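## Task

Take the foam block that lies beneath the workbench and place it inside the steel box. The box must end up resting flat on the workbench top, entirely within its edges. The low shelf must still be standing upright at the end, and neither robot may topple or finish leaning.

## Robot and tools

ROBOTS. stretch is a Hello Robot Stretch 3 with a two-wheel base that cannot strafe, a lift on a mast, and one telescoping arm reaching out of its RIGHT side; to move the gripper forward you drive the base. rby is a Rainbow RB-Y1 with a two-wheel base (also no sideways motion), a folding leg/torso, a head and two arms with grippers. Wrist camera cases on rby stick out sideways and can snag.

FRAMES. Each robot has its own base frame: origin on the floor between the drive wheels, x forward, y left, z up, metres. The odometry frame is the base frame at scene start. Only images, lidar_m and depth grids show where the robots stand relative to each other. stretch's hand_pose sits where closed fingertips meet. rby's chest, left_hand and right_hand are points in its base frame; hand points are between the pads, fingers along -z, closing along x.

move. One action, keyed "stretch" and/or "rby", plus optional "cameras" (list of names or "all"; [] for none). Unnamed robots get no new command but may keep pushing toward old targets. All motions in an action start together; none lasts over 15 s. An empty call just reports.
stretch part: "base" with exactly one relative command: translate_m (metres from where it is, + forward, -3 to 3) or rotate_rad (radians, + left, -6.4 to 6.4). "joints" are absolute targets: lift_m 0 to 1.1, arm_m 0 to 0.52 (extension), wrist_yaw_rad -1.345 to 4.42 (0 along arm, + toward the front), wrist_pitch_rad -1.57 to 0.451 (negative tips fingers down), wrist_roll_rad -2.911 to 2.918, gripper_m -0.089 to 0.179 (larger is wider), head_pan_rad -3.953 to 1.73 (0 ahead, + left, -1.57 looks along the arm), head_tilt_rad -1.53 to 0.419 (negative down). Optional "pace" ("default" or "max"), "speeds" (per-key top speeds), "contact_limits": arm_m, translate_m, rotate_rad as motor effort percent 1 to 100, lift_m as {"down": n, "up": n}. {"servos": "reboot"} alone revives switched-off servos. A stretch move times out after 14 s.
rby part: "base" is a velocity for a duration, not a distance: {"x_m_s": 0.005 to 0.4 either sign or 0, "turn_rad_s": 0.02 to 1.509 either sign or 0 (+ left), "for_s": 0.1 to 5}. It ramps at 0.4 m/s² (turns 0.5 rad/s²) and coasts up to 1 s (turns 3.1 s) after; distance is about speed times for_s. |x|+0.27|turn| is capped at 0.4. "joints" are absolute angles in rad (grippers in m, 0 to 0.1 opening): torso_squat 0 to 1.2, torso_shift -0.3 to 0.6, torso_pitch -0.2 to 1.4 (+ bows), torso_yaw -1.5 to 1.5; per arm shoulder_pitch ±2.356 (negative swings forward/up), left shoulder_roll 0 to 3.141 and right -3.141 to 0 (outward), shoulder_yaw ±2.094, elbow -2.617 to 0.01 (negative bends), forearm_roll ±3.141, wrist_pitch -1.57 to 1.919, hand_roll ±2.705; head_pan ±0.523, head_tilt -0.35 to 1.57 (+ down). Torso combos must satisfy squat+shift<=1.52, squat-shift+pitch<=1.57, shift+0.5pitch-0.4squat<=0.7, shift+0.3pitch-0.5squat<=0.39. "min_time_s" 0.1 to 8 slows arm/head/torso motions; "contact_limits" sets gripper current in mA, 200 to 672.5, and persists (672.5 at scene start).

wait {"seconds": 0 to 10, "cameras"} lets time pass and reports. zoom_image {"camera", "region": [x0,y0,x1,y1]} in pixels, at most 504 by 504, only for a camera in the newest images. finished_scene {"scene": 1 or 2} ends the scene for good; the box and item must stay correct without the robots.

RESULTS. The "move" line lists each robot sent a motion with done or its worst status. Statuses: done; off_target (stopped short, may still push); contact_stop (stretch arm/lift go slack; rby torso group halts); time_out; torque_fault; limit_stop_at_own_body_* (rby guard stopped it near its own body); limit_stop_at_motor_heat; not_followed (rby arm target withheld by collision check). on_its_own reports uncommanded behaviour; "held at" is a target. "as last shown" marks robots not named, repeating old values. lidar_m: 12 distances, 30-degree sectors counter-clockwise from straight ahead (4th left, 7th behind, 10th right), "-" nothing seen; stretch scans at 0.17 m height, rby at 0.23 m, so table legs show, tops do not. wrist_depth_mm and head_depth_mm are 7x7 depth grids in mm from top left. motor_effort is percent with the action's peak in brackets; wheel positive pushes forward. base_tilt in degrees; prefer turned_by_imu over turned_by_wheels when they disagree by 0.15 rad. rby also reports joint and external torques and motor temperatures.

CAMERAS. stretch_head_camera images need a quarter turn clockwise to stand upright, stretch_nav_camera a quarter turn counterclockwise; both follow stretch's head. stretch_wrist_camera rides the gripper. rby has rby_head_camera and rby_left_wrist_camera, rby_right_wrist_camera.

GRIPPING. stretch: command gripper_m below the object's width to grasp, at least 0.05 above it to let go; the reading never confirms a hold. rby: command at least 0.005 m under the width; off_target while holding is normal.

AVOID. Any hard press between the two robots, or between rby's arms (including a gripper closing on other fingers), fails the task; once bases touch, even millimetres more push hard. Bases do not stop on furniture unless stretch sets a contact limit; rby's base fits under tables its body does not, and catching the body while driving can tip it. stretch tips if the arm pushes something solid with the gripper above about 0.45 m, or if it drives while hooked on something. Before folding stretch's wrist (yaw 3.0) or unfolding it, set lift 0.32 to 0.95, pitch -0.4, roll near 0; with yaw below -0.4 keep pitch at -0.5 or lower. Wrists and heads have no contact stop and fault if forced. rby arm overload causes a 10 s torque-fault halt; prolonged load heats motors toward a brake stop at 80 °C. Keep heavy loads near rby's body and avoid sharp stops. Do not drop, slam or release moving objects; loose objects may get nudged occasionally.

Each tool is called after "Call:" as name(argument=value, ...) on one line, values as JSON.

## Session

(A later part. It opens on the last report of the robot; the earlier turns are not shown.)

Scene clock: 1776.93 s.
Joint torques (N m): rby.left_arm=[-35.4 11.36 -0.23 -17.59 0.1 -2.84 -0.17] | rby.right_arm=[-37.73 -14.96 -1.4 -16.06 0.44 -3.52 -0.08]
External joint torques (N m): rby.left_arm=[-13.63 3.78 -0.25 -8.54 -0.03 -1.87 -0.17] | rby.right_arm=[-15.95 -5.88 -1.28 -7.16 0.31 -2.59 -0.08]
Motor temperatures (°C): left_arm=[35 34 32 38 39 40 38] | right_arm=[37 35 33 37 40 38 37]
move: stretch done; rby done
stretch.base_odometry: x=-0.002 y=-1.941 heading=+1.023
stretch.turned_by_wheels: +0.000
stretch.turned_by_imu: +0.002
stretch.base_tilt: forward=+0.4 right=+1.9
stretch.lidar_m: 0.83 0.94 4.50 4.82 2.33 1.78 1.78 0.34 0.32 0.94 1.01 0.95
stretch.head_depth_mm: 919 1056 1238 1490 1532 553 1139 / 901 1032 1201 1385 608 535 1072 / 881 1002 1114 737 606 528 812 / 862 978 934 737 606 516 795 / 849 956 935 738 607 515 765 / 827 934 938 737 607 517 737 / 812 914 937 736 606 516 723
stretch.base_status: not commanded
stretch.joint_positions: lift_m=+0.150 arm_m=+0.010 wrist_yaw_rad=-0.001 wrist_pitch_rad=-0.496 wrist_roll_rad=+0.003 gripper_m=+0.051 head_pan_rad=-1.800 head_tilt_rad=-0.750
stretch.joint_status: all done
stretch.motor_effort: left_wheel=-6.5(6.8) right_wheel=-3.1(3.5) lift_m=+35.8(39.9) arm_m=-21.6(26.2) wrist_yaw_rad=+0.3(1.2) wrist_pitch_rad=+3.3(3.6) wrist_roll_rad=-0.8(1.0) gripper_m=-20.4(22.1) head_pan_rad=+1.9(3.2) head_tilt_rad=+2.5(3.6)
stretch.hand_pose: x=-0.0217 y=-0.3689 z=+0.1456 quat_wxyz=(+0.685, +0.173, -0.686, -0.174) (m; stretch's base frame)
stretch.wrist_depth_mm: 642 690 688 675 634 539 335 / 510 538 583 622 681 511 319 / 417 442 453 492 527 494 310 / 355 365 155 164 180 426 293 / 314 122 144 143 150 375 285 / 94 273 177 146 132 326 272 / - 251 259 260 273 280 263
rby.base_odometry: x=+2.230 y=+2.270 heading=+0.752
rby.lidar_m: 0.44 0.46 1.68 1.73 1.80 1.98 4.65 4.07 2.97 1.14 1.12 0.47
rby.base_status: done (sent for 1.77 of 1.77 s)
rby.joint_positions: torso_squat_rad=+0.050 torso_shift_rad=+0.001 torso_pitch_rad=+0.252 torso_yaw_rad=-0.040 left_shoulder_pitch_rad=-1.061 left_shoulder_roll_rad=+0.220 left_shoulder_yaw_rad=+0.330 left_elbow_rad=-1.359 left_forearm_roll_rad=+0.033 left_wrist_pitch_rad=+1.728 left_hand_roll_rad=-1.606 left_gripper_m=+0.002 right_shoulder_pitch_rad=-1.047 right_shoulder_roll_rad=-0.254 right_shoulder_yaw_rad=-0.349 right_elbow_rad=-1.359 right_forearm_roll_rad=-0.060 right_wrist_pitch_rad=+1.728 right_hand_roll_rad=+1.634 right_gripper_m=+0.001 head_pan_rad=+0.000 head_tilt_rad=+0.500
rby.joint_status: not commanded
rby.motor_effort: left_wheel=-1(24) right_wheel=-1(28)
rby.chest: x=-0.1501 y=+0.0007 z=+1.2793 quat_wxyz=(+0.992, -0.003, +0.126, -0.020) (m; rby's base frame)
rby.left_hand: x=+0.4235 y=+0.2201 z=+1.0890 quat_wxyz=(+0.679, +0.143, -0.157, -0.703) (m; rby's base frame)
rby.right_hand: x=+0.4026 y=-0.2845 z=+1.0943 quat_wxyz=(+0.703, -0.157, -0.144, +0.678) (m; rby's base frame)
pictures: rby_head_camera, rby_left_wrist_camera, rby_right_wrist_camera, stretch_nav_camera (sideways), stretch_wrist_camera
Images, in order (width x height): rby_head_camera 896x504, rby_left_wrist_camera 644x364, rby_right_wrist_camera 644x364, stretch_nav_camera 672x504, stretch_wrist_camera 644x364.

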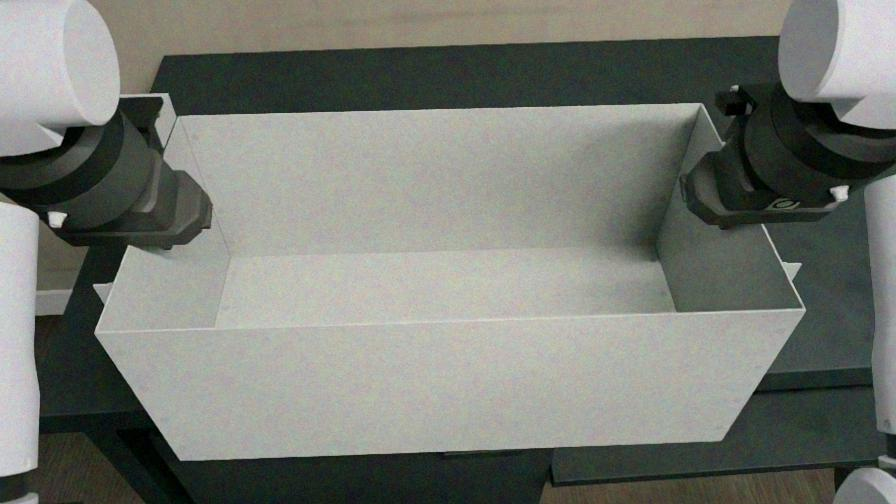

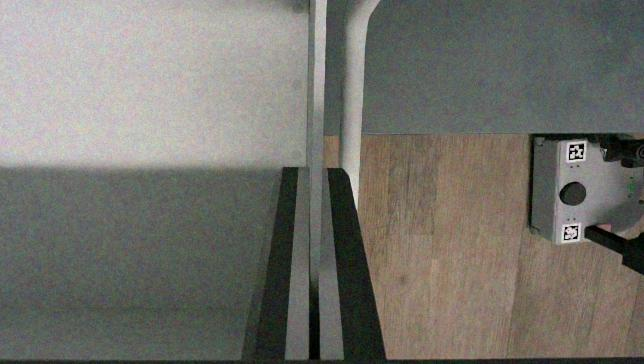

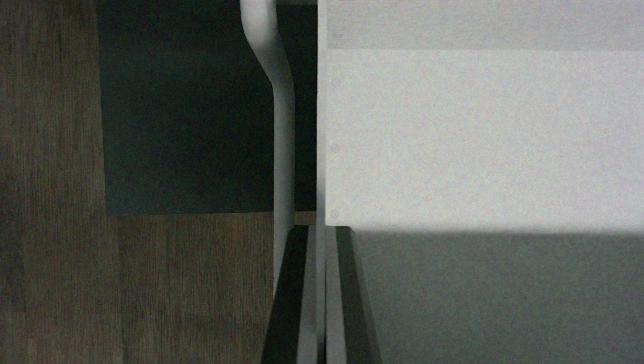

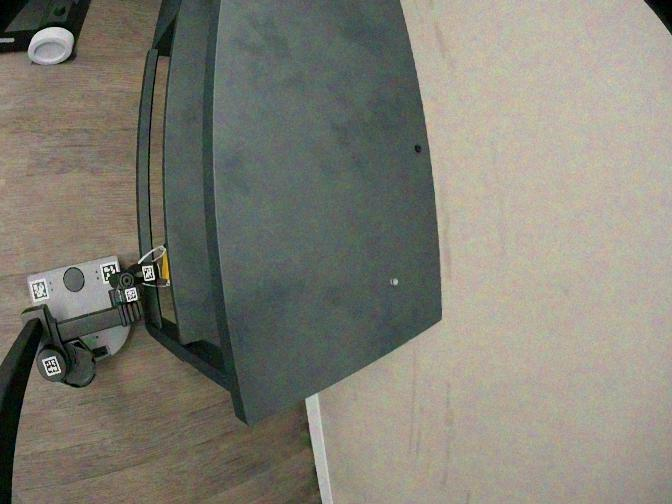

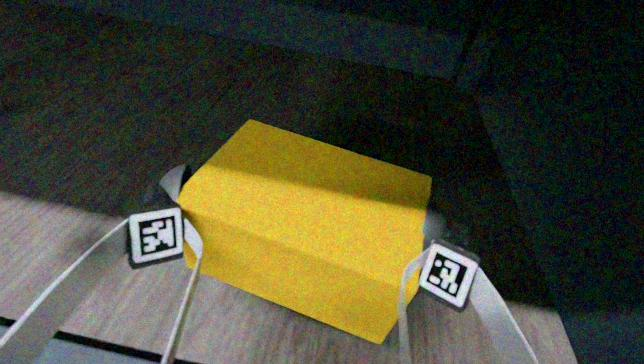

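Call:
move(stretch={"base": {"rotate_rad": 0.6}}, rby={"base": {"x_m_s": 0.15, "for_s": 1.67}}, cameras=["rby_head_camera", "rby_left_wrist_camera", "rby_right_wrist_camera", "stretch_nav_camera"])

Scene clock: 1813.43 s.
Joint torques (N m): rby.left_arm=[-35.2 11.22 -0.19 -17.4 0.13 -2.98 -0.08] | rby.right_arm=[-37.17 -14.88 -1.37 -15.93 0.49 -3.7 -0.03]
External joint torques (N m): rby.left_arm=[-13.43 3.63 -0.21 -8.36 0 -2.01 -0.09] | rby.right_arm=[-15.39 -5.8 -1.26 -7.04 0.37 -2.77 -0.03]
Motor temperatures (°C): left_arm=[35 34 32 38 39 40 38] | right_arm=[37 35 33 37 40 38 37]
move: stretch done; rby done
stretch.base_odometry: x=-0.002 y=-1.941 heading=+1.623
stretch.turned_by_wheels: +0.600
stretch.turned_by_imu: +0.603
stretch.base_tilt: forward=+0.4 right=+1.8
stretch.lidar_m: 1.04 4.85 4.34 2.20 1.78 1.78 0.32 0.38 0.95 1.06 0.83 0.82
stretch.head_depth_mm: 819 918 939 735 607 515 476 / 850 949 933 735 608 516 740 / 880 994 939 735 606 516 781 / 914 1033 936 738 608 528 811 / 955 1085 937 736 608 550 1000 / 988 1116 932 737 607 829 1113 / 1035 1165 938 737 610 879 1134
stretch.base_status: done
stretch.joint_positions: lift_m=+0.150 arm_m=+0.010 wrist_yaw_rad=-0.001 wrist_pitch_rad=-0.496 wrist_roll_rad=+0.003 gripper_m=+0.051 head_pan_rad=-1.800 head_tilt_rad=-0.750
stretch.joint_status: not commanded
stretch.motor_effort: left_wheel=-7.9(10.8) right_wheel=+6.9(10.3) lift_m=+34.2(35.1) arm_m=-19.1(20.3) wrist_yaw_rad=+0.4(1.0) wrist_pitch_rad=+3.5(3.6) wrist_roll_rad=-0.8(1.0) gripper_m=-20.6(21.9) head_pan_rad=+1.0(3.0) head_tilt_rad=+2.6(3.3)
stretch.hand_pose: x=-0.0217 y=-0.3689 z=+0.1456 quat_wxyz=(+0.685, +0.173, -0.686, -0.174) (m; stretch's base frame)
stretch.wrist_depth_mm: 590 682 767 833 747 632 547 / 490 551 576 619 672 659 573 / 408 459 459 495 521 566 582 / 357 344 154 164 180 456 484 / 315 122 144 142 150 386 398 / 94 272 170 147 132 328 340 / 240 251 256 - 276 278 296
rby.base_odometry: x=+2.412 y=+2.441 heading=+0.752
rby.lidar_m: 0.19 0.20 0.27 1.72 1.80 2.19 4.90 4.07 2.97 0.97 1.22 0.21
rby.base_status: done (sent for 1.67 of 1.67 s)
rby.joint_positions: torso_squat_rad=+0.050 torso_shift_rad=+0.001 torso_pitch_rad=+0.252 torso_yaw_rad=-0.040 left_shoulder_pitch_rad=-1.061 left_shoulder_roll_rad=+0.220 left_shoulder_yaw_rad=+0.330 left_elbow_rad=-1.359 left_forearm_roll_rad=+0.033 left_wrist_pitch_rad=+1.728 left_hand_roll_rad=-1.606 left_gripper_m=+0.002 right_shoulder_pitch_rad=-1.047 right_shoulder_roll_rad=-0.254 right_shoulder_yaw_rad=-0.349 right_elbow_rad=-1.359 right_forearm_roll_rad=-0.060 right_wrist_pitch_rad=+1.728 right_hand_roll_rad=+1.634 right_gripper_m=+0.001 head_pan_rad=+0.000 head_tilt_rad=+0.500
rby.joint_status: not commanded
rby.motor_effort: left_wheel=+0(24) right_wheel=+0(19)
rby.chest: x=-0.1502 y=+0.0007 z=+1.2793 quat_wxyz=(+0.992, -0.003, +0.126, -0.020) (m; rby's base frame)
rby.left_hand: x=+0.4234 y=+0.2201 z=+1.0891 quat_wxyz=(+0.679, +0.143, -0.157, -0.703) (m; rby's base frame)
rby.right_hand: x=+0.4026 y=-0.2845 z=+1.0945 quat_wxyz=(+0.703, -0.157, -0.144, +0.678) (m; rby's base frame)
pictures: rby_head_camera, rby_left_wrist_camera, rby_right_wrist_camera, stretch_nav_camera (sideways)
Images, in order (width x height): rby_head_camera 896x504, rby_left_wrist_camera 644x364, rby_right_wrist_camera 644x364, stretch_nav_camera 672x504.

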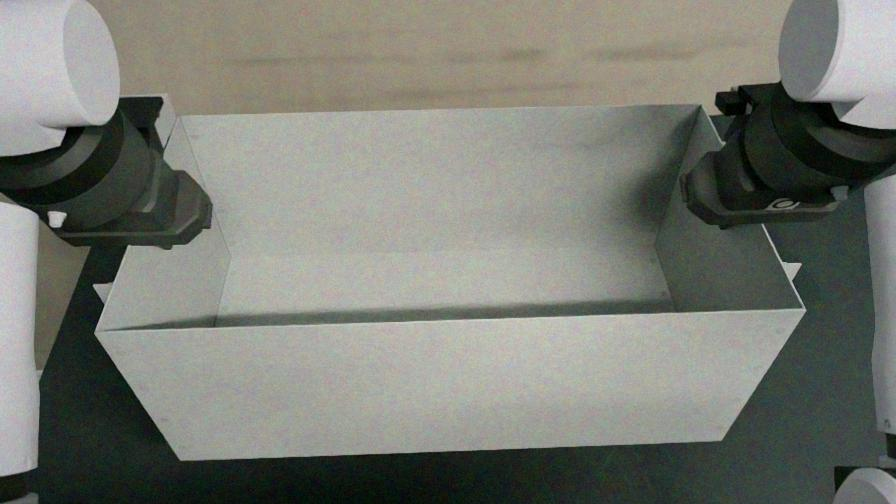

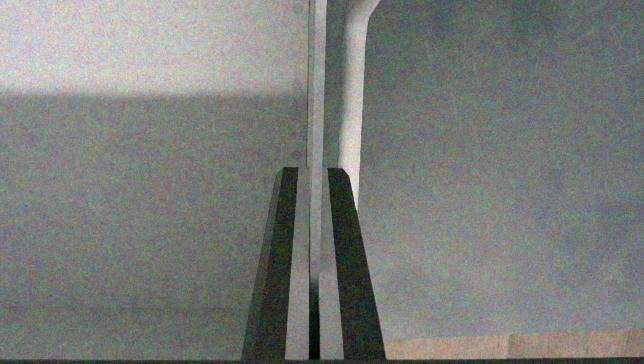

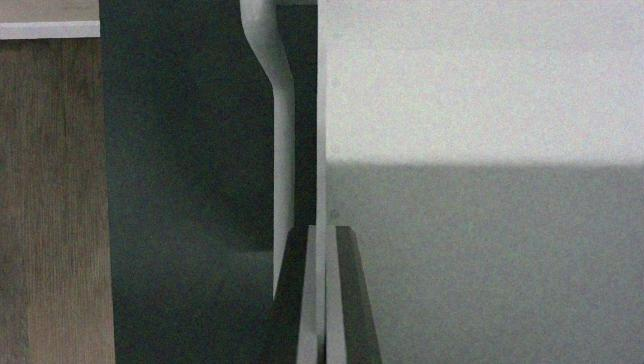

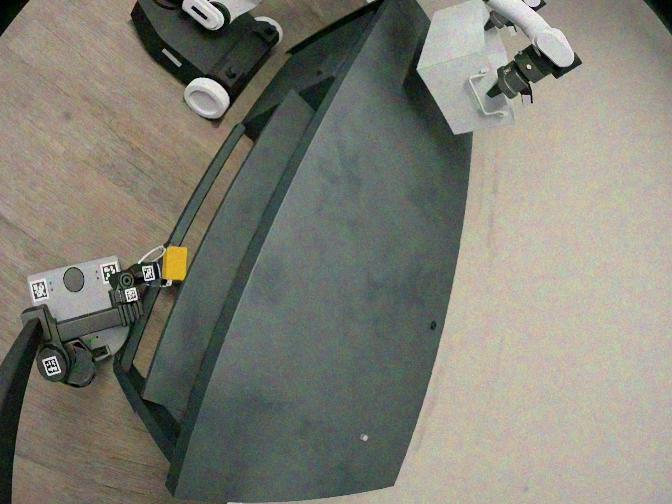

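Call:
move(stretch={"base": {"translate_m": 0.4}}, rby={"joints": {"torso_squat_rad": 0.4}, "min_time_s": 2.0}, cameras=["rby_right_wrist_camera", "stretch_nav_camera"])

Call:
move(rby={"joints": {"torso_squat_rad": 0.45}, "min_time_s": 1.2}, cameras=[])

Scene clock: 1828.53 s.
Joint torques (N m): rby.left_arm=[-35.41 11.25 -0.34 -17.51 -0.02 -2.95 -0.13] | rby.right_arm=[-37.27 -14.65 -1.35 -15.92 0.44 -3.64 -0.09]
External joint torques (N m): rby.left_arm=[-13.64 3.67 -0.36 -8.47 -0.15 -1.98 -0.14] | rby.right_arm=[-15.49 -5.57 -1.23 -7.02 0.32 -2.71 -0.08]
Motor temperatures (°C): left_arm=[35 34 32 38 39 40 38] | right_arm=[37 35 33 37 40 38 37]
move: stretch done; rby done
stretch.base_odometry: x=-0.023 y=-1.542 heading=+1.623
stretch.turned_by_wheels: +0.000
stretch.turned_by_imu: +0.000
stretch.base_tilt: forward=+0.5 right=+2.0
stretch.lidar_m: 2.57 4.38 4.58 2.59 2.08 2.06 0.71 0.91 1.20 0.64 0.58 0.58
stretch.head_depth_mm: 1025 1133 933 736 964 942 1121 / 1067 1156 934 733 988 1230 1135 / 1104 1194 935 734 1011 1283 1138 / 1146 1231 938 736 1036 1307 1119 / 1190 1281 937 757 1057 1283 1013 / 1189 846 904 782 1121 1303 1143 / 652 753 841 974 1179 1139 1112
stretch.base_status: done
stretch.joint_positions: lift_m=+0.150 arm_m=+0.010 wrist_yaw_rad=-0.001 wrist_pitch_rad=-0.496 wrist_roll_rad=+0.003 gripper_m=+0.051 head_pan_rad=-1.800 head_tilt_rad=-0.750
stretch.joint_status: not commanded
stretch.motor_effort: left_wheel=+5.0(8.3) right_wheel=+1.2(10.2) lift_m=+31.4(33.2) arm_m=-17.7(19.5) wrist_yaw_rad=+0.5(1.3) wrist_pitch_rad=+3.3(3.5) wrist_roll_rad=-0.8(1.0) gripper_m=-19.9(22.3) head_pan_rad=+1.2(2.4) head_tilt_rad=+2.2(3.3)
stretch.hand_pose: x=-0.0217 y=-0.3689 z=+0.1456 quat_wxyz=(+0.685, +0.173, -0.686, -0.174) (m; stretch's base frame)
stretch.wrist_depth_mm: 293 351 531 654 860 865 735 / 322 380 545 645 681 744 749 / 361 405 458 188 558 560 610 / 352 364 154 164 171 477 484 / 314 122 145 142 149 - 420 / 94 273 177 146 132 326 - / 240 250 260 263 273 279 295
rby.base_odometry: x=+2.412 y=+2.441 heading=+0.752
rby.lidar_m: 0.19 0.20 0.29 1.73 1.80 2.18 4.91 4.09 0.69 0.67 1.22 0.21
rby.base_status: not commanded
rby.joint_positions: torso_squat_rad=+0.400 torso_shift_rad=+0.001 torso_pitch_rad=+0.252 torso_yaw_rad=-0.040 left_shoulder_pitch_rad=-1.061 left_shoulder_roll_rad=+0.220 left_shoulder_yaw_rad=+0.330 left_elbow_rad=-1.359 left_forearm_roll_rad=+0.033 left_wrist_pitch_rad=+1.728 left_hand_roll_rad=-1.606 left_gripper_m=+0.002 right_shoulder_pitch_rad=-1.047 right_shoulder_roll_rad=-0.254 right_shoulder_yaw_rad=-0.349 right_elbow_rad=-1.359 right_forearm_roll_rad=-0.060 right_wrist_pitch_rad=+1.728 right_hand_roll_rad=+1.634 right_gripper_m=+0.001 head_pan_rad=+0.000 head_tilt_rad=+0.500
rby.joint_status: all done
rby.motor_effort: left_wheel=+1(1) right_wheel=+0(1)
rby.chest: x=-0.1504 y=+0.0007 z=+1.2250 quat_wxyz=(+0.992, -0.003, +0.126, -0.020) (m; rby's base frame)
rby.left_hand: x=+0.4233 y=+0.2200 z=+1.0350 quat_wxyz=(+0.679, +0.143, -0.157, -0.703) (m; rby's base frame)
rby.right_hand: x=+0.4025 y=-0.2846 z=+1.0403 quat_wxyz=(+0.703, -0.157, -0.144, +0.678) (m; rby's base frame)
pictures: rby_right_wrist_camera, stretch_nav_camera (sideways)
Images, in order (width x height): rby_right_wrist_camera 644x364, stretch_nav_camera 672x504.

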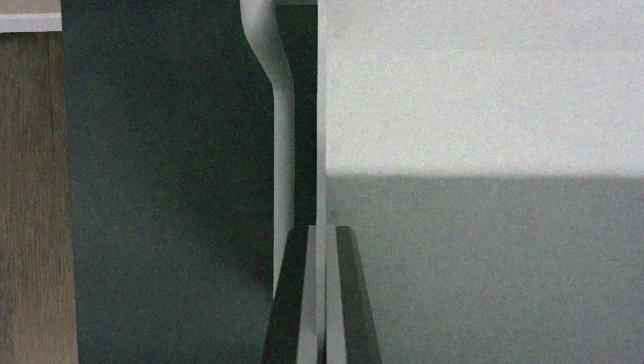

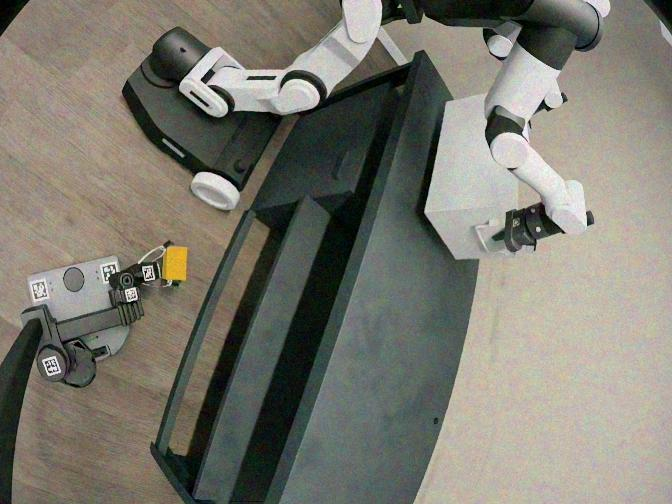

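Scene clock: 1830.03 s.
Joint torques (N m): rby.left_arm=[-35.26 11.14 -0.56 -17.45 0.07 -2.88 -0.25] | rby.right_arm=[-37.32 -14.89 -1.55 -16.04 0.46 -3.58 -0.08]
External joint torques (N m): rby.left_arm=[-13.48 3.56 -0.57 -8.41 -0.05 -1.91 -0.25] | rby.right_arm=[-15.54 -5.81 -1.44 -7.14 0.34 -2.65 -0.08]
Motor temperatures (°C): left_arm=[35 34 32 38 39 40 38] | right_arm=[37 35 33 37 40 38 37]
move: rby done
stretch: as last shown
stretch.base_tilt: forward=+0.3 right=+1.8
stretch.lidar_m: 2.57 4.38 4.58 2.58 2.08 2.06 0.71 0.91 1.20 0.64 0.58 0.58
stretch.head_depth_mm: 1024 1127 938 739 965 943 1117 / 1058 1157 937 736 982 1240 1143 / 1103 1204 941 736 1010 1279 1135 / 1142 1228 937 739 1036 1304 1116 / 1194 1264 937 760 1063 1287 1018 / 1198 845 900 782 1118 1311 1138 / 655 757 838 971 1176 1141 1113
stretch.motor_effort: left_wheel=+4.9(5.4) right_wheel=+1.0(1.8) lift_m=+30.9(31.7) arm_m=-17.5(19.1) wrist_yaw_rad=+0.7(1.2) wrist_pitch_rad=+3.3(3.5) wrist_roll_rad=-0.7(1.0) gripper_m=-20.9(21.6) head_pan_rad=+1.4(1.9) head_tilt_rad=+2.3(2.9)
stretch.wrist_depth_mm: 294 352 531 660 856 844 727 / 324 378 540 639 684 739 757 / 362 406 460 187 554 564 605 / 356 364 155 165 171 480 483 / 312 122 144 143 150 - 420 / 94 275 177 146 132 326 - / 241 250 259 263 274 279 296
rby.base_odometry: x=+2.412 y=+2.441 heading=+0.752
rby.lidar_m: 0.19 0.21 0.28 1.72 1.81 2.18 4.91 4.05 0.69 0.68 1.22 0.20
rby.base_status: not commanded
rby.joint_positions: torso_squat_rad=+0.450 torso_shift_rad=+0.001 torso_pitch_rad=+0.252 torso_yaw_rad=-0.040 left_shoulder_pitch_rad=-1.061 left_shoulder_roll_rad=+0.220 left_shoulder_yaw_rad=+0.330 left_elbow_rad=-1.359 left_forearm_roll_rad=+0.033 left_wrist_pitch_rad=+1.728 left_hand_roll_rad=-1.606 left_gripper_m=+0.002 right_shoulder_pitch_rad=-1.047 right_shoulder_roll_rad=-0.254 right_shoulder_yaw_rad=-0.349 right_elbow_rad=-1.359 right_forearm_roll_rad=-0.060 right_wrist_pitch_rad=+1.728 right_hand_roll_rad=+1.634 right_gripper_m=+0.001 head_pan_rad=+0.000 head_tilt_rad=+0.500
rby.joint_status: all done
rby.motor_effort: left_wheel=+1(1) right_wheel=+1(1)
rby.chest: x=-0.1504 y=+0.0007 z=+1.2105 quat_wxyz=(+0.992, -0.003, +0.126, -0.020) (m; rby's base frame)
rby.left_hand: x=+0.4232 y=+0.2200 z=+1.0206 quat_wxyz=(+0.679, +0.143, -0.157, -0.703) (m; rby's base frame)
rby.right_hand: x=+0.4024 y=-0.2846 z=+1.0259 quat_wxyz=(+0.703, -0.157, -0.144, +0.678) (m; rby's base frame)
pictures: none
No camera images: "cameras" was empty.

Call:
move(rby={"joints": {"torso_squat_rad": 0.485}, "min_time_s": 1.0}, cameras=["stretch_head_camera"])

Call:
move(rby={"joints": {"torso_squat_rad": 0.51}, "min_time_s": 1.0}, cameras=[])

Scene clock: 1838.60 s.
Joint torques (N m): rby.left_arm=[-35.53 11.14 -0.09 -17.46 0.1 -2.95 -0.24] | rby.right_arm=[-37.28 -14.62 -1.2 -15.94 0.55 -3.59 -0.06]
External joint torques (N m): rby.left_arm=[-13.75 3.56 -0.11 -8.42 -0.03 -1.98 -0.24] | rby.right_arm=[-15.5 -5.54 -1.08 -7.04 0.43 -2.66 -0.06]
Motor temperatures (°C): left_arm=[35 34 32 38 39 40 38] | right_arm=[37 35 33 37 40 38 37]
move: rby done
stretch: as last shown
stretch.turned_by_imu: +0.001
stretch.base_tilt: forward=+0.4 right=+1.9
stretch.lidar_m: 2.57 4.38 4.58 2.59 2.08 2.06 0.71 0.91 1.20 0.64 0.58 0.58
stretch.head_depth_mm: 1025 1124 936 735 963 939 1117 / 1065 1164 932 734 985 1232 1138 / 1102 1197 935 736 1010 1274 1143 / 1143 1233 934 735 1034 1303 1117 / 1190 1279 935 758 1063 1279 1017 / 1209 846 901 787 1120 1309 1134 / 655 759 838 972 1177 1137 1123
stretch.motor_effort: left_wheel=+4.8(5.4) right_wheel=+1.4(1.7) lift_m=+29.6(30.2) arm_m=-17.9(18.7) wrist_yaw_rad=+0.3(1.1) wrist_pitch_rad=+3.2(3.6) wrist_roll_rad=-0.8(0.9) gripper_m=-21.1(21.5) head_pan_rad=+0.9(1.9) head_tilt_rad=+2.1(3.1)
stretch.wrist_depth_mm: 294 350 532 654 871 852 737 / 323 382 536 645 663 743 740 / 360 406 454 188 557 566 614 / 354 364 155 164 171 477 479 / 313 122 145 143 149 - 418 / 94 273 177 146 132 327 - / 240 249 258 261 275 280 293
rby.base_odometry: x=+2.412 y=+2.441 heading=+0.752
rby.lidar_m: 0.20 0.21 0.28 1.72 1.80 2.18 4.90 4.07 0.69 0.67 1.22 0.21
rby.base_status: not commanded
rby.joint_positions: torso_squat_rad=+0.485 torso_shift_rad=+0.001 torso_pitch_rad=+0.252 torso_yaw_rad=-0.040 left_shoulder_pitch_rad=-1.061 left_shoulder_roll_rad=+0.220 left_shoulder_yaw_rad=+0.330 left_elbow_rad=-1.359 left_forearm_roll_rad=+0.033 left_wrist_pitch_rad=+1.728 left_hand_roll_rad=-1.606 left_gripper_m=+0.002 right_shoulder_pitch_rad=-1.047 right_shoulder_roll_rad=-0.254 right_shoulder_yaw_rad=-0.349 right_elbow_rad=-1.359 right_forearm_roll_rad=-0.060 right_wrist_pitch_rad=+1.728 right_hand_roll_rad=+1.634 right_gripper_m=+0.001 head_pan_rad=+0.000 head_tilt_rad=+0.500
rby.joint_status: all done
rby.motor_effort: left_wheel=+0(1) right_wheel=+0(1)
rby.chest: x=-0.1505 y=+0.0007 z=+1.1995 quat_wxyz=(+0.992, -0.003, +0.126, -0.020) (m; rby's base frame)
rby.left_hand: x=+0.4232 y=+0.2200 z=+1.0096 quat_wxyz=(+0.679, +0.143, -0.157, -0.703) (m; rby's base frame)
rby.right_hand: x=+0.4024 y=-0.2846 z=+1.0149 quat_wxyz=(+0.703, -0.157, -0.144, +0.678) (m; rby's base frame)
pictures: stretch_head_camera (sideways)
Images, in order (width x height): stretch_head_camera 896x504.

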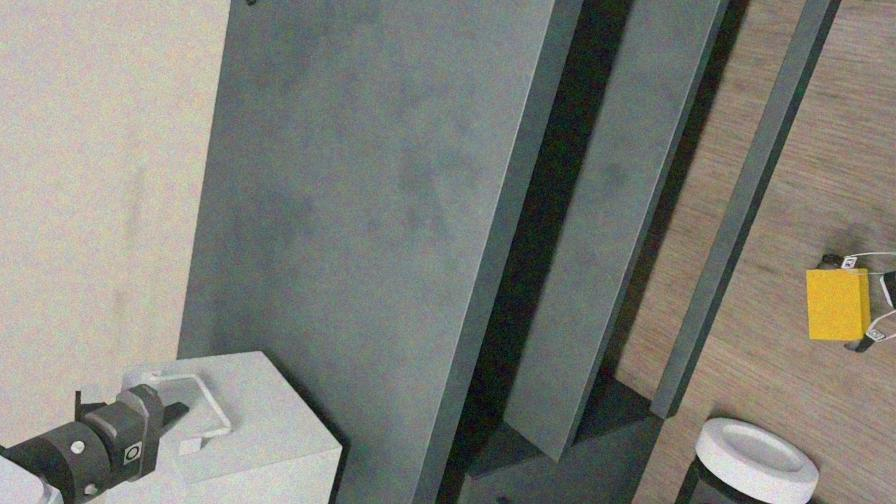

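Scene clock: 1839.87 s.
Joint torques (N m): rby.left_arm=[-35.3 11.34 -0.12 -17.35 0.11 -2.91 -0.09] | rby.right_arm=[-37.14 -14.93 -1.27 -15.89 0.51 -3.52 -0.07]
External joint torques (N m): rby.left_arm=[-13.53 3.75 -0.14 -8.31 -0.01 -1.94 -0.1] | rby.right_arm=[-15.36 -5.85 -1.15 -7 0.38 -2.59 -0.07]
Motor temperatures (°C): left_arm=[35 34 32 38 39 40 38] | right_arm=[37 35 33 37 40 38 37]
move: rby done
stretch: as last shown
stretch.turned_by_imu: +0.000
stretch.base_tilt: forward=+0.5 right=+1.8
stretch.lidar_m: 2.57 4.38 4.57 2.59 2.08 2.06 0.71 0.92 1.20 0.64 0.58 0.58
stretch.head_depth_mm: 1020 1128 936 735 960 938 1114 / 1062 1154 933 737 985 1232 1131 / 1103 1200 934 732 1015 1280 1135 / 1146 1227 935 736 1035 1301 1120 / 1189 1282 936 760 1062 1282 1015 / 1216 856 896 784 1114 1308 1142 / 653 758 835 969 1183 1142 1123
stretch.motor_effort: left_wheel=+5.1(5.3) right_wheel=+1.2(1.7) lift_m=+29.1(29.8) arm_m=-17.9(18.8) wrist_yaw_rad=+0.4(0.8) wrist_pitch_rad=+3.3(3.6) wrist_roll_rad=-0.7(1.0) gripper_m=-20.9(21.8) head_pan_rad=+0.8(1.6) head_tilt_rad=+2.3(3.1)
stretch.wrist_depth_mm: 294 352 529 647 864 858 735 / 320 379 542 653 677 742 756 / 362 407 464 187 556 566 620 / 354 365 155 164 171 479 481 / 315 122 144 143 149 - 417 / 94 272 178 147 132 324 - / 240 252 259 261 273 279 295
rby.base_odometry: x=+2.412 y=+2.441 heading=+0.752
rby.lidar_m: 0.19 0.21 0.28 1.73 1.79 2.18 4.91 4.07 0.68 0.67 1.22 0.21
rby.base_status: not commanded
rby.joint_positions: torso_squat_rad=+0.510 torso_shift_rad=+0.001 torso_pitch_rad=+0.252 torso_yaw_rad=-0.040 left_shoulder_pitch_rad=-1.061 left_shoulder_roll_rad=+0.220 left_shoulder_yaw_rad=+0.330 left_elbow_rad=-1.359 left_forearm_roll_rad=+0.033 left_wrist_pitch_rad=+1.728 left_hand_roll_rad=-1.606 left_gripper_m=+0.002 right_shoulder_pitch_rad=-1.047 right_shoulder_roll_rad=-0.254 right_shoulder_yaw_rad=-0.349 right_elbow_rad=-1.359 right_forearm_roll_rad=-0.060 right_wrist_pitch_rad=+1.728 right_hand_roll_rad=+1.634 right_gripper_m=+0.001 head_pan_rad=+0.000 head_tilt_rad=+0.500
rby.joint_status: all done
rby.motor_effort: left_wheel=+1(1) right_wheel=+0(1)
rby.chest: x=-0.1505 y=+0.0006 z=+1.1912 quat_wxyz=(+0.992, -0.003, +0.126, -0.020) (m; rby's base frame)
rby.left_hand: x=+0.4232 y=+0.2200 z=+1.0012 quat_wxyz=(+0.679, +0.143, -0.157, -0.703) (m; rby's base frame)
rby.right_hand: x=+0.4024 y=-0.2846 z=+1.0066 quat_wxyz=(+0.703, -0.157, -0.144, +0.678) (m; rby's base frame)
pictures: none
No camera images: "cameras" was empty.

Call:
move(rby={"joints": {"torso_squat_rad": 0.53}, "min_time_s": 1.0}, cameras=[])

Call:
move(rby={"joints": {"torso_squat_rad": 0.545}, "min_time_s": 1.0}, cameras=["stretch_head_camera"])

Scene clock: 1848.57 s.
Joint torques (N m): rby.left_arm=[-35.34 11.16 -0.22 -17.33 0.09 -2.94 -0.12] | rby.right_arm=[-37.32 -15.01 -1.32 -15.92 0.51 -3.63 -0.09]
External joint torques (N m): rby.left_arm=[-13.56 3.58 -0.24 -8.29 -0.04 -1.97 -0.13] | rby.right_arm=[-15.53 -5.93 -1.21 -7.03 0.38 -2.7 -0.09]
Motor temperatures (°C): left_arm=[35 34 32 38 39 40 38] | right_arm=[37 35 33 37 40 38 37]
move: rby done
stretch: as last shown
stretch.turned_by_imu: +0.001
stretch.base_tilt: forward=+0.4 right=+1.8
stretch.lidar_m: 2.57 4.37 4.58 2.58 2.08 2.06 0.71 0.91 1.20 0.64 0.58 0.58
stretch.head_depth_mm: 1025 1124 936 737 957 943 1120 / 1063 1157 936 736 988 1223 1141 / 1102 1200 937 736 1018 1285 1147 / 1144 1231 931 733 1036 1311 1109 / 1190 1284 933 761 1063 1284 1014 / 1222 856 901 783 1124 1301 1132 / 652 764 842 968 1178 1134 1119
stretch.motor_effort: left_wheel=+5.1(5.4) right_wheel=+1.5(1.7) lift_m=+28.1(28.4) arm_m=-16.6(18.0) wrist_yaw_rad=+0.6(1.0) wrist_pitch_rad=+3.6(3.6) wrist_roll_rad=-0.6(0.9) gripper_m=-20.5(21.8) head_pan_rad=+0.9(1.5) head_tilt_rad=+1.8(3.0)
stretch.wrist_depth_mm: 293 350 528 654 874 851 740 / 322 381 544 644 672 730 734 / 357 404 457 188 563 561 611 / 355 365 155 165 171 477 479 / 315 122 145 143 149 - 416 / 94 275 177 146 132 328 - / 239 250 260 261 273 280 295
rby.base_odometry: x=+2.412 y=+2.441 heading=+0.752
rby.lidar_m: 0.20 0.21 0.29 1.72 1.80 2.18 4.91 4.07 0.70 0.68 1.22 0.21
rby.base_status: not commanded
rby.joint_positions: torso_squat_rad=+0.530 torso_shift_rad=+0.001 torso_pitch_rad=+0.252 torso_yaw_rad=-0.040 left_shoulder_pitch_rad=-1.061 left_shoulder_roll_rad=+0.220 left_shoulder_yaw_rad=+0.330 left_elbow_rad=-1.359 left_forearm_roll_rad=+0.033 left_wrist_pitch_rad=+1.728 left_hand_roll_rad=-1.606 left_gripper_m=+0.002 right_shoulder_pitch_rad=-1.047 right_shoulder_roll_rad=-0.254 right_shoulder_yaw_rad=-0.349 right_elbow_rad=-1.359 right_forearm_roll_rad=-0.060 right_wrist_pitch_rad=+1.728 right_hand_roll_rad=+1.634 right_gripper_m=+0.001 head_pan_rad=+0.000 head_tilt_rad=+0.500
rby.joint_status: all done
rby.motor_effort: left_wheel=+0(1) right_wheel=+1(1)
rby.chest: x=-0.1505 y=+0.0006 z=+1.1842 quat_wxyz=(+0.992, -0.003, +0.126, -0.020) (m; rby's base frame)
rby.left_hand: x=+0.4232 y=+0.2200 z=+0.9943 quat_wxyz=(+0.679, +0.143, -0.157, -0.703) (m; rby's base frame)
rby.right_hand: x=+0.4024 y=-0.2846 z=+0.9996 quat_wxyz=(+0.703, -0.157, -0.144, +0.678) (m; rby's base frame)
pictures: none
No camera images: "cameras" was empty.

Scene clock: 1849.83 s.
Joint torques (N m): rby.left_arm=[-35.17 11.07 -0.22 -17.44 0.18 -3.05 -0.15] | rby.right_arm=[-37.4 -14.67 -1.32 -15.96 0.45 -3.56 -0.04]
External joint torques (N m): rby.left_arm=[-13.39 3.49 -0.24 -8.4 0.05 -2.08 -0.16] | rby.right_arm=[-15.62 -5.59 -1.21 -7.06 0.33 -2.63 -0.04]
Motor temperatures (°C): left_arm=[35 34 32 38 39 40 38] | right_arm=[37 35 33 37 40 38 37]
move: rby done
stretch: as last shown
stretch.turned_by_imu: +0.000
stretch.base_tilt: forward=+0.5 right=+1.9
stretch.lidar_m: 2.58 4.38 4.58 2.58 2.09 2.06 0.71 0.92 1.19 0.64 0.58 0.58
stretch.head_depth_mm: 1032 1126 936 736 963 941 1117 / 1057 1156 934 734 987 1230 1138 / 1102 1207 935 737 1009 1271 1139 / 1149 1227 934 735 1031 1308 1115 / 1193 1287 935 758 1056 1290 1017 / 1225 854 890 784 1126 1314 1134 / 647 766 843 971 1176 1140 1120
stretch.motor_effort: left_wheel=+5.0(5.4) right_wheel=+1.2(1.7) lift_m=+27.7(28.1) arm_m=-16.9(17.9) wrist_yaw_rad=+0.9(0.9) wrist_pitch_rad=+3.5(3.6) wrist_roll_rad=-0.6(1.0) gripper_m=-20.1(21.6) head_pan_rad=+0.5(1.2) head_tilt_rad=+1.5(2.7)
stretch.wrist_depth_mm: 293 351 527 660 877 858 733 / 321 382 538 642 677 736 750 / 361 405 462 188 554 563 618 / 356 364 155 164 170 479 482 / 315 122 144 143 149 - 414 / 94 274 177 147 132 326 - / 240 249 260 262 272 278 294
rby.base_odometry: x=+2.412 y=+2.441 heading=+0.752
rby.lidar_m: 0.19 0.21 0.30 1.72 1.79 2.18 4.90 4.07 0.70 0.68 1.22 0.21
rby.base_status: not commanded
rby.joint_positions: torso_squat_rad=+0.545 torso_shift_rad=+0.001 torso_pitch_rad=+0.252 torso_yaw_rad=-0.040 left_shoulder_pitch_rad=-1.061 left_shoulder_roll_rad=+0.220 left_shoulder_yaw_rad=+0.330 left_elbow_rad=-1.359 left_forearm_roll_rad=+0.033 left_wrist_pitch_rad=+1.728 left_hand_roll_rad=-1.606 left_gripper_m=+0.002 right_shoulder_pitch_rad=-1.047 right_shoulder_roll_rad=-0.254 right_shoulder_yaw_rad=-0.349 right_elbow_rad=-1.359 right_forearm_roll_rad=-0.060 right_wrist_pitch_rad=+1.728 right_hand_roll_rad=+1.634 right_gripper_m=+0.001 head_pan_rad=+0.000 head_tilt_rad=+0.500
rby.joint_status: all done
rby.motor_effort: left_wheel=+0(1) right_wheel=+1(1)
rby.chest: x=-0.1505 y=+0.0006 z=+1.1788 quat_wxyz=(+0.992, -0.003, +0.126, -0.020) (m; rby's base frame)
rby.left_hand: x=+0.4232 y=+0.2200 z=+0.9889 quat_wxyz=(+0.679, +0.143, -0.157, -0.703) (m; rby's base frame)
rby.right_hand: x=+0.4024 y=-0.2846 z=+0.9942 quat_wxyz=(+0.703, -0.157, -0.144, +0.678) (m; rby's base frame)
pictures: stretch_head_camera (sideways)
Images, in order (width x height): stretch_head_camera 896x504.

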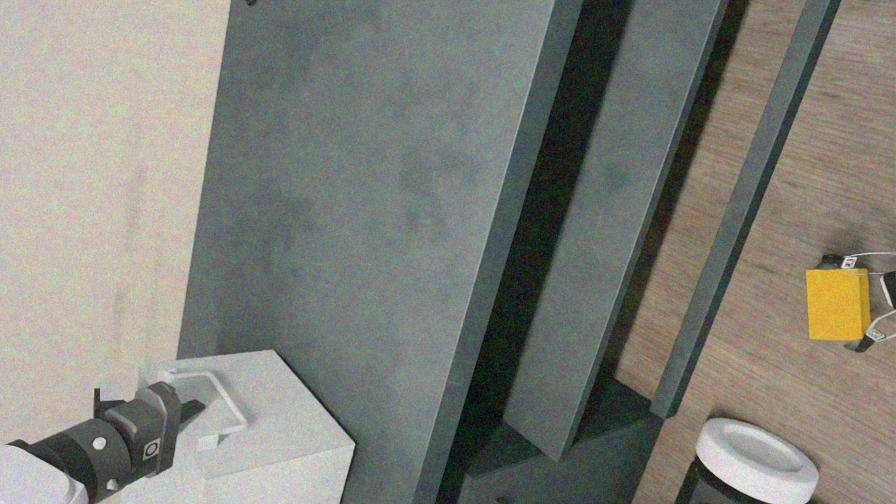

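Call:
move(rby={"joints": {"torso_squat_rad": 0.56}, "min_time_s": 0.8}, cameras=[])

Call:
move(rby={"joints": {"torso_squat_rad": 0.575}, "min_time_s": 0.8}, cameras=["stretch_head_camera"])

Call:
zoom_image(camera="stretch_head_camera", region=[150, 300, 450, 504])

Scene clock: 1856.13 s.
Joint torques (N m): rby.left_arm=[-34.5 11.34 0.08 -17.11 0.09 -2.92 -0.27] | rby.right_arm=[-37.34 -14.84 -1.46 -16.04 0.45 -3.63 -0.01]
External joint torques (N m): rby.left_arm=[-12.72 3.75 0.06 -8.07 -0.04 -1.95 -0.27] | rby.right_arm=[-15.56 -5.75 -1.35 -7.14 0.32 -2.7 -0.01]
Motor temperatures (°C): left_arm=[35 34 32 38 39 40 38] | right_arm=[37 35 33 37 40 38 37]
move: rby done
stretch: as last shown
stretch.turned_by_imu: +0.001
stretch.base_tilt: forward=+0.4 right=+1.9
stretch.lidar_m: 2.57 4.36 4.58 2.58 2.08 2.06 0.71 0.92 1.20 0.64 0.58 0.58
stretch.head_depth_mm: 1027 1127 935 737 962 943 1119 / 1059 1168 937 738 984 1229 1145 / 1097 1204 934 734 1006 1281 1138 / 1149 1231 934 736 1037 1316 1120 / 1185 1282 931 761 1062 1282 1017 / 1220 857 887 786 1113 1312 1141 / 647 766 841 972 1172 1140 1116
stretch.motor_effort: left_wheel=+4.9(5.3) right_wheel=+1.4(1.7) lift_m=+26.2(26.7) arm_m=-17.6(17.6) wrist_yaw_rad=+0.8(1.2) wrist_pitch_rad=+3.2(3.6) wrist_roll_rad=-0.8(0.9) gripper_m=-20.6(21.8) head_pan_rad=+0.0(1.5) head_tilt_rad=+2.1(2.7)
stretch.wrist_depth_mm: 293 352 534 656 879 842 732 / 322 380 535 657 684 736 761 / 358 403 458 187 557 566 616 / 354 363 154 164 171 483 485 / 314 122 144 143 149 - 415 / 95 273 177 147 132 325 - / 240 250 259 262 274 279 295
rby.base_odometry: x=+2.412 y=+2.441 heading=+0.752
rby.lidar_m: 0.19 0.20 0.29 1.73 1.81 2.19 4.90 4.06 0.69 0.68 1.22 0.21
rby.base_status: not commanded
rby.joint_positions: torso_squat_rad=+0.560 torso_shift_rad=+0.001 torso_pitch_rad=+0.252 torso_yaw_rad=-0.040 left_shoulder_pitch_rad=-1.061 left_shoulder_roll_rad=+0.220 left_shoulder_yaw_rad=+0.330 left_elbow_rad=-1.359 left_forearm_roll_rad=+0.033 left_wrist_pitch_rad=+1.728 left_hand_roll_rad=-1.606 left_gripper_m=+0.002 right_shoulder_pitch_rad=-1.047 right_shoulder_roll_rad=-0.254 right_shoulder_yaw_rad=-0.349 right_elbow_rad=-1.359 right_forearm_roll_rad=-0.060 right_wrist_pitch_rad=+1.728 right_hand_roll_rad=+1.634 right_gripper_m=+0.001 head_pan_rad=+0.000 head_tilt_rad=+0.500
rby.joint_status: all done
rby.motor_effort: left_wheel=+0(1) right_wheel=+1(1)
rby.chest: x=-0.1506 y=+0.0006 z=+1.1733 quat_wxyz=(+0.992, -0.003, +0.125, -0.020) (m; rby's base frame)
rby.left_hand: x=+0.4232 y=+0.2200 z=+0.9836 quat_wxyz=(+0.678, +0.144, -0.157, -0.703) (m; rby's base frame)
rby.right_hand: x=+0.4023 y=-0.2846 z=+0.9888 quat_wxyz=(+0.703, -0.157, -0.144, +0.678) (m; rby's base frame)
pictures: none
No camera images: "cameras" was empty.

Scene clock: 1857.23 s.
Joint torques (N m): rby.left_arm=[-23.31 8.48 -0.2 -9.66 0.05 -2.42 -0.2] | rby.right_arm=[-37.09 -13.91 -0.99 -15.06 0.52 -3.12 0.09]
External joint torques (N m): rby.left_arm=[-1.49 0.88 -0.21 -0.64 -0.08 -1.44 -0.2] | rby.right_arm=[-15.29 -4.83 -0.88 -6.17 0.39 -2.18 0.1]
Motor temperatures (°C): left_arm=[35 34 32 38 39 40 38] | right_arm=[37 35 33 37 40 38 37]
move: rby done
stretch: as last shown
stretch.turned_by_imu: +0.000
stretch.lidar_m: 2.58 4.39 4.55 2.59 2.09 2.06 0.71 0.92 1.20 0.64 0.58 0.58
stretch.head_depth_mm: 1026 1125 936 735 962 937 1111 / 1063 1163 936 734 990 1225 1136 / 1103 1207 934 737 1009 1272 1139 / 1151 1232 935 732 1034 1312 1121 / 1192 1280 940 758 1055 1281 1017 / 1229 853 892 785 1115 1314 1138 / 648 769 839 968 1174 1136 1118
stretch.motor_effort: left_wheel=+4.7(5.3) right_wheel=+1.2(1.7) lift_m=+26.1(26.4) arm_m=-15.9(17.5) wrist_yaw_rad=+0.6(1.0) wrist_pitch_rad=+3.1(3.6) wrist_roll_rad=-0.7(0.9) gripper_m=-20.5(21.9) head_pan_rad=+1.4(1.5) head_tilt_rad=+2.3(2.6)
stretch.wrist_depth_mm: 294 351 532 650 864 852 714 / 324 381 532 641 679 742 748 / 363 411 460 188 556 559 615 / 354 362 155 164 171 476 484 / 314 122 144 142 149 - 416 / 94 272 178 146 132 326 - / 240 249 261 260 274 278 293
rby.base_odometry: x=+2.412 y=+2.441 heading=+0.752
rby.lidar_m: 0.20 0.20 0.29 1.72 1.80 2.17 4.91 4.08 0.70 0.68 1.22 0.21
rby.base_status: not commanded
rby.joint_positions: torso_squat_rad=+0.575 torso_shift_rad=+0.000 torso_pitch_rad=+0.250 torso_yaw_rad=-0.040 left_shoulder_pitch_rad=-1.064 left_shoulder_roll_rad=+0.221 left_shoulder_yaw_rad=+0.330 left_elbow_rad=-1.361 left_forearm_roll_rad=+0.033 left_wrist_pitch_rad=+1.727 left_hand_roll_rad=-1.606 left_gripper_m=+0.002 right_shoulder_pitch_rad=-1.048 right_shoulder_roll_rad=-0.254 right_shoulder_yaw_rad=-0.349 right_elbow_rad=-1.359 right_forearm_roll_rad=-0.060 right_wrist_pitch_rad=+1.728 right_hand_roll_rad=+1.634 right_gripper_m=+0.001 head_pan_rad=+0.000 head_tilt_rad=+0.500
rby.joint_status: all done
rby.motor_effort: left_wheel=+0(1) right_wheel=+0(1)
rby.chest: x=-0.1513 y=+0.0006 z=+1.1677 quat_wxyz=(+0.992, -0.003, +0.125, -0.020) (m; rby's base frame)
rby.left_hand: x=+0.4237 y=+0.2197 z=+0.9811 quat_wxyz=(+0.678, +0.146, -0.159, -0.703) (m; rby's base frame)
rby.right_hand: x=+0.4019 y=-0.2848 z=+0.9842 quat_wxyz=(+0.703, -0.157, -0.145, +0.678) (m; rby's base frame)
pictures: stretch_head_camera (sideways)
Images, in order (width x height): stretch_head_camera 896x504.

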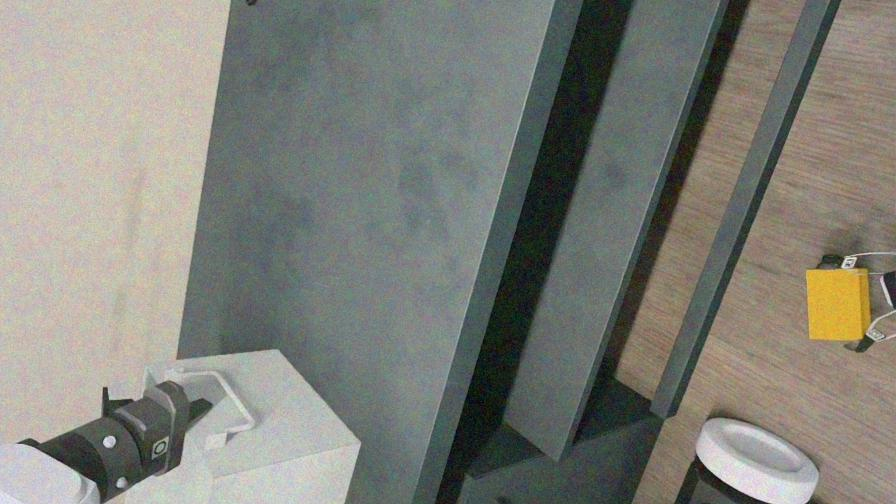

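Scaled by 1.680 from the camera's 896x504 image, which has a finer 1280x720 frame.

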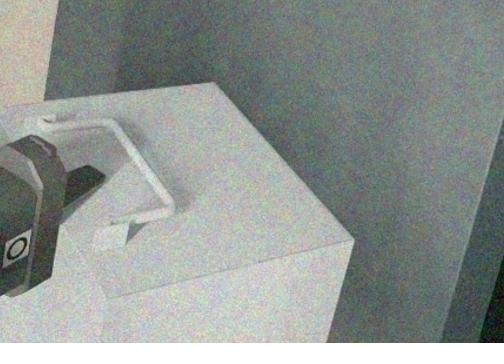

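Call:
move(rby={"joints": {"torso_squat_rad": 0.588}, "min_time_s": 0.8}, cameras=["rby_head_camera", "rby_left_wrist_camera", "rby_right_wrist_camera"])

Scene clock: 1862.57 s.
Joint torques (N m): rby.left_arm=[-13.16 5.24 -0.08 -3.48 -0.01 -2.36 -0.29] | rby.right_arm=[-27.35 -10.05 -0.6 -9.81 0.47 -3.22 0.02]
External joint torques (N m): rby.left_arm=[8.7 -2.38 -0.1 5.53 -0.13 -1.37 -0.3] | rby.right_arm=[-5.5 -0.95 -0.49 -0.93 0.35 -2.28 0.02]
Motor temperatures (°C): left_arm=[34 34 32 37 39 40 38] | right_arm=[37 35 33 37 40 38 37]
move: rby done
stretch.base_odometry: x=-0.023 y=-1.542 heading=+1.623
stretch.turned_by_wheels: +0.000
stretch.turned_by_imu: +0.001
stretch.base_tilt: forward=+0.4 right=+1.9
stretch.lidar_m: 2.57 4.38 4.59 2.58 2.08 2.06 0.71 0.91 1.20 0.64 0.58 0.58
stretch.head_depth_mm: 1026 1129 932 734 958 941 1115 / 1065 1159 936 737 985 1225 1136 / 1101 1203 936 735 1009 1277 1138 / 1145 1230 931 736 1038 1314 1121 / 1190 1273 935 758 1061 1273 1015 / 1229 853 890 785 1120 1304 1134 / 647 769 839 970 1178 1138 1109
stretch.base_status: not commanded
stretch.joint_positions: lift_m=+0.150 arm_m=+0.010 wrist_yaw_rad=-0.001 wrist_pitch_rad=-0.496 wrist_roll_rad=+0.003 gripper_m=+0.051 head_pan_rad=-1.800 head_tilt_rad=-0.750
stretch.joint_status: not commanded
stretch.motor_effort: left_wheel=+4.9(5.3) right_wheel=+1.1(1.7) lift_m=+24.7(25.1) arm_m=-16.7(17.4) wrist_yaw_rad=+0.7(1.0) wrist_pitch_rad=+3.2(3.5) wrist_roll_rad=-0.3(0.9) gripper_m=-19.6(21.6) head_pan_rad=+0.6(1.1) head_tilt_rad=+2.1(2.9)
stretch.hand_pose: x=-0.0217 y=-0.3689 z=+0.1456 quat_wxyz=(+0.685, +0.173, -0.686, -0.174) (m; stretch's base frame)
stretch.wrist_depth_mm: 295 349 534 652 866 846 731 / 321 381 537 651 679 737 741 / 358 408 459 188 553 563 612 / 351 363 154 164 170 480 483 / 313 122 144 143 149 - 415 / 94 273 178 146 132 326 - / 239 251 260 260 272 279 295
rby.base_odometry: x=+2.412 y=+2.441 heading=+0.752
rby.lidar_m: 0.19 0.21 0.28 1.73 1.81 2.19 4.91 4.07 0.70 0.68 1.22 0.21
rby.base_status: not commanded
rby.joint_positions: torso_squat_rad=+0.588 torso_shift_rad=-0.001 torso_pitch_rad=+0.248 torso_yaw_rad=-0.040 left_shoulder_pitch_rad=-1.066 left_shoulder_roll_rad=+0.222 left_shoulder_yaw_rad=+0.330 left_elbow_rad=-1.362 left_forearm_roll_rad=+0.033 left_wrist_pitch_rad=+1.727 left_hand_roll_rad=-1.606 left_gripper_m=+0.002 right_shoulder_pitch_rad=-1.050 right_shoulder_roll_rad=-0.255 right_shoulder_yaw_rad=-0.349 right_elbow_rad=-1.361 right_forearm_roll_rad=-0.060 right_wrist_pitch_rad=+1.728 right_hand_roll_rad=+1.634 right_gripper_m=+0.001 head_pan_rad=+0.000 head_tilt_rad=+0.500
rby.joint_status: all done
rby.motor_effort: left_wheel=+1(1) right_wheel=+1(1)
rby.chest: x=-0.1523 y=+0.0006 z=+1.1628 quat_wxyz=(+0.992, -0.003, +0.124, -0.020) (m; rby's base frame)
rby.left_hand: x=+0.4239 y=+0.2197 z=+0.9792 quat_wxyz=(+0.677, +0.148, -0.161, -0.702) (m; rby's base frame)
rby.right_hand: x=+0.4021 y=-0.2848 z=+0.9822 quat_wxyz=(+0.703, -0.160, -0.147, +0.678) (m; rby's base frame)
pictures: rby_head_camera, rby_left_wrist_camera, rby_right_wrist_camera
Images, in order (width x height): rby_head_camera 896x504, rby_left_wrist_camera 644x364, rby_right_wrist_camera 644x364.

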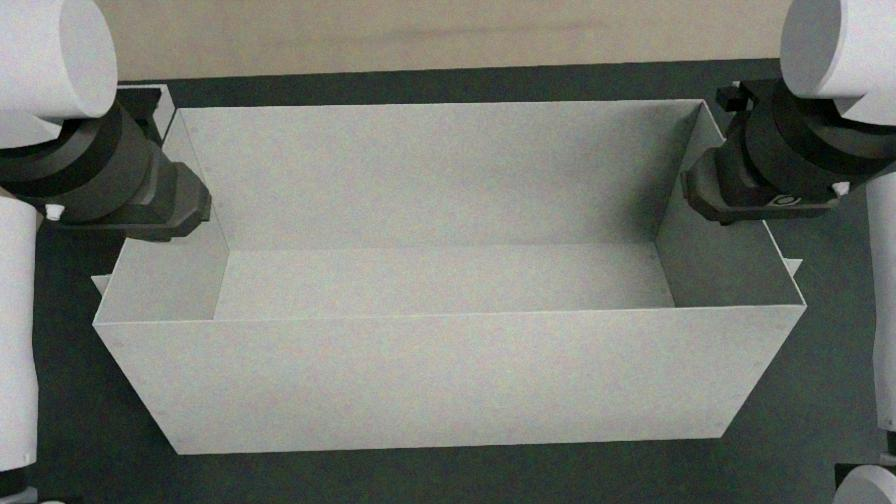

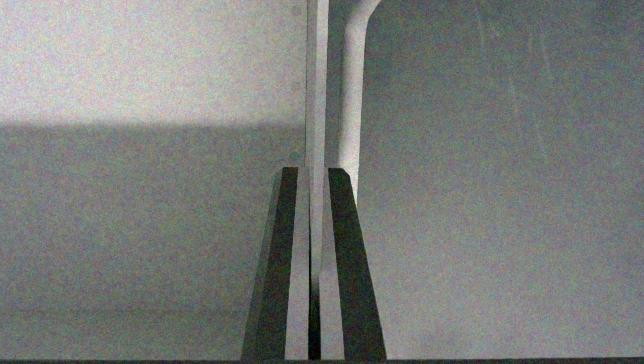

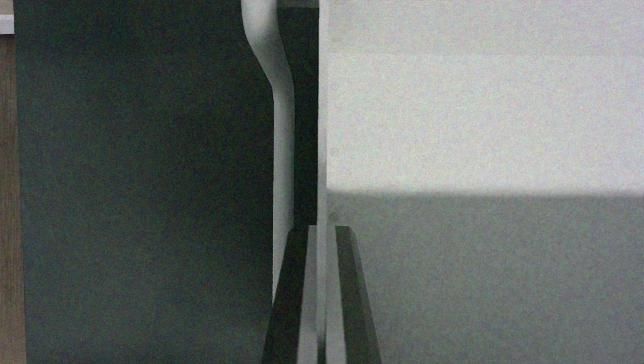

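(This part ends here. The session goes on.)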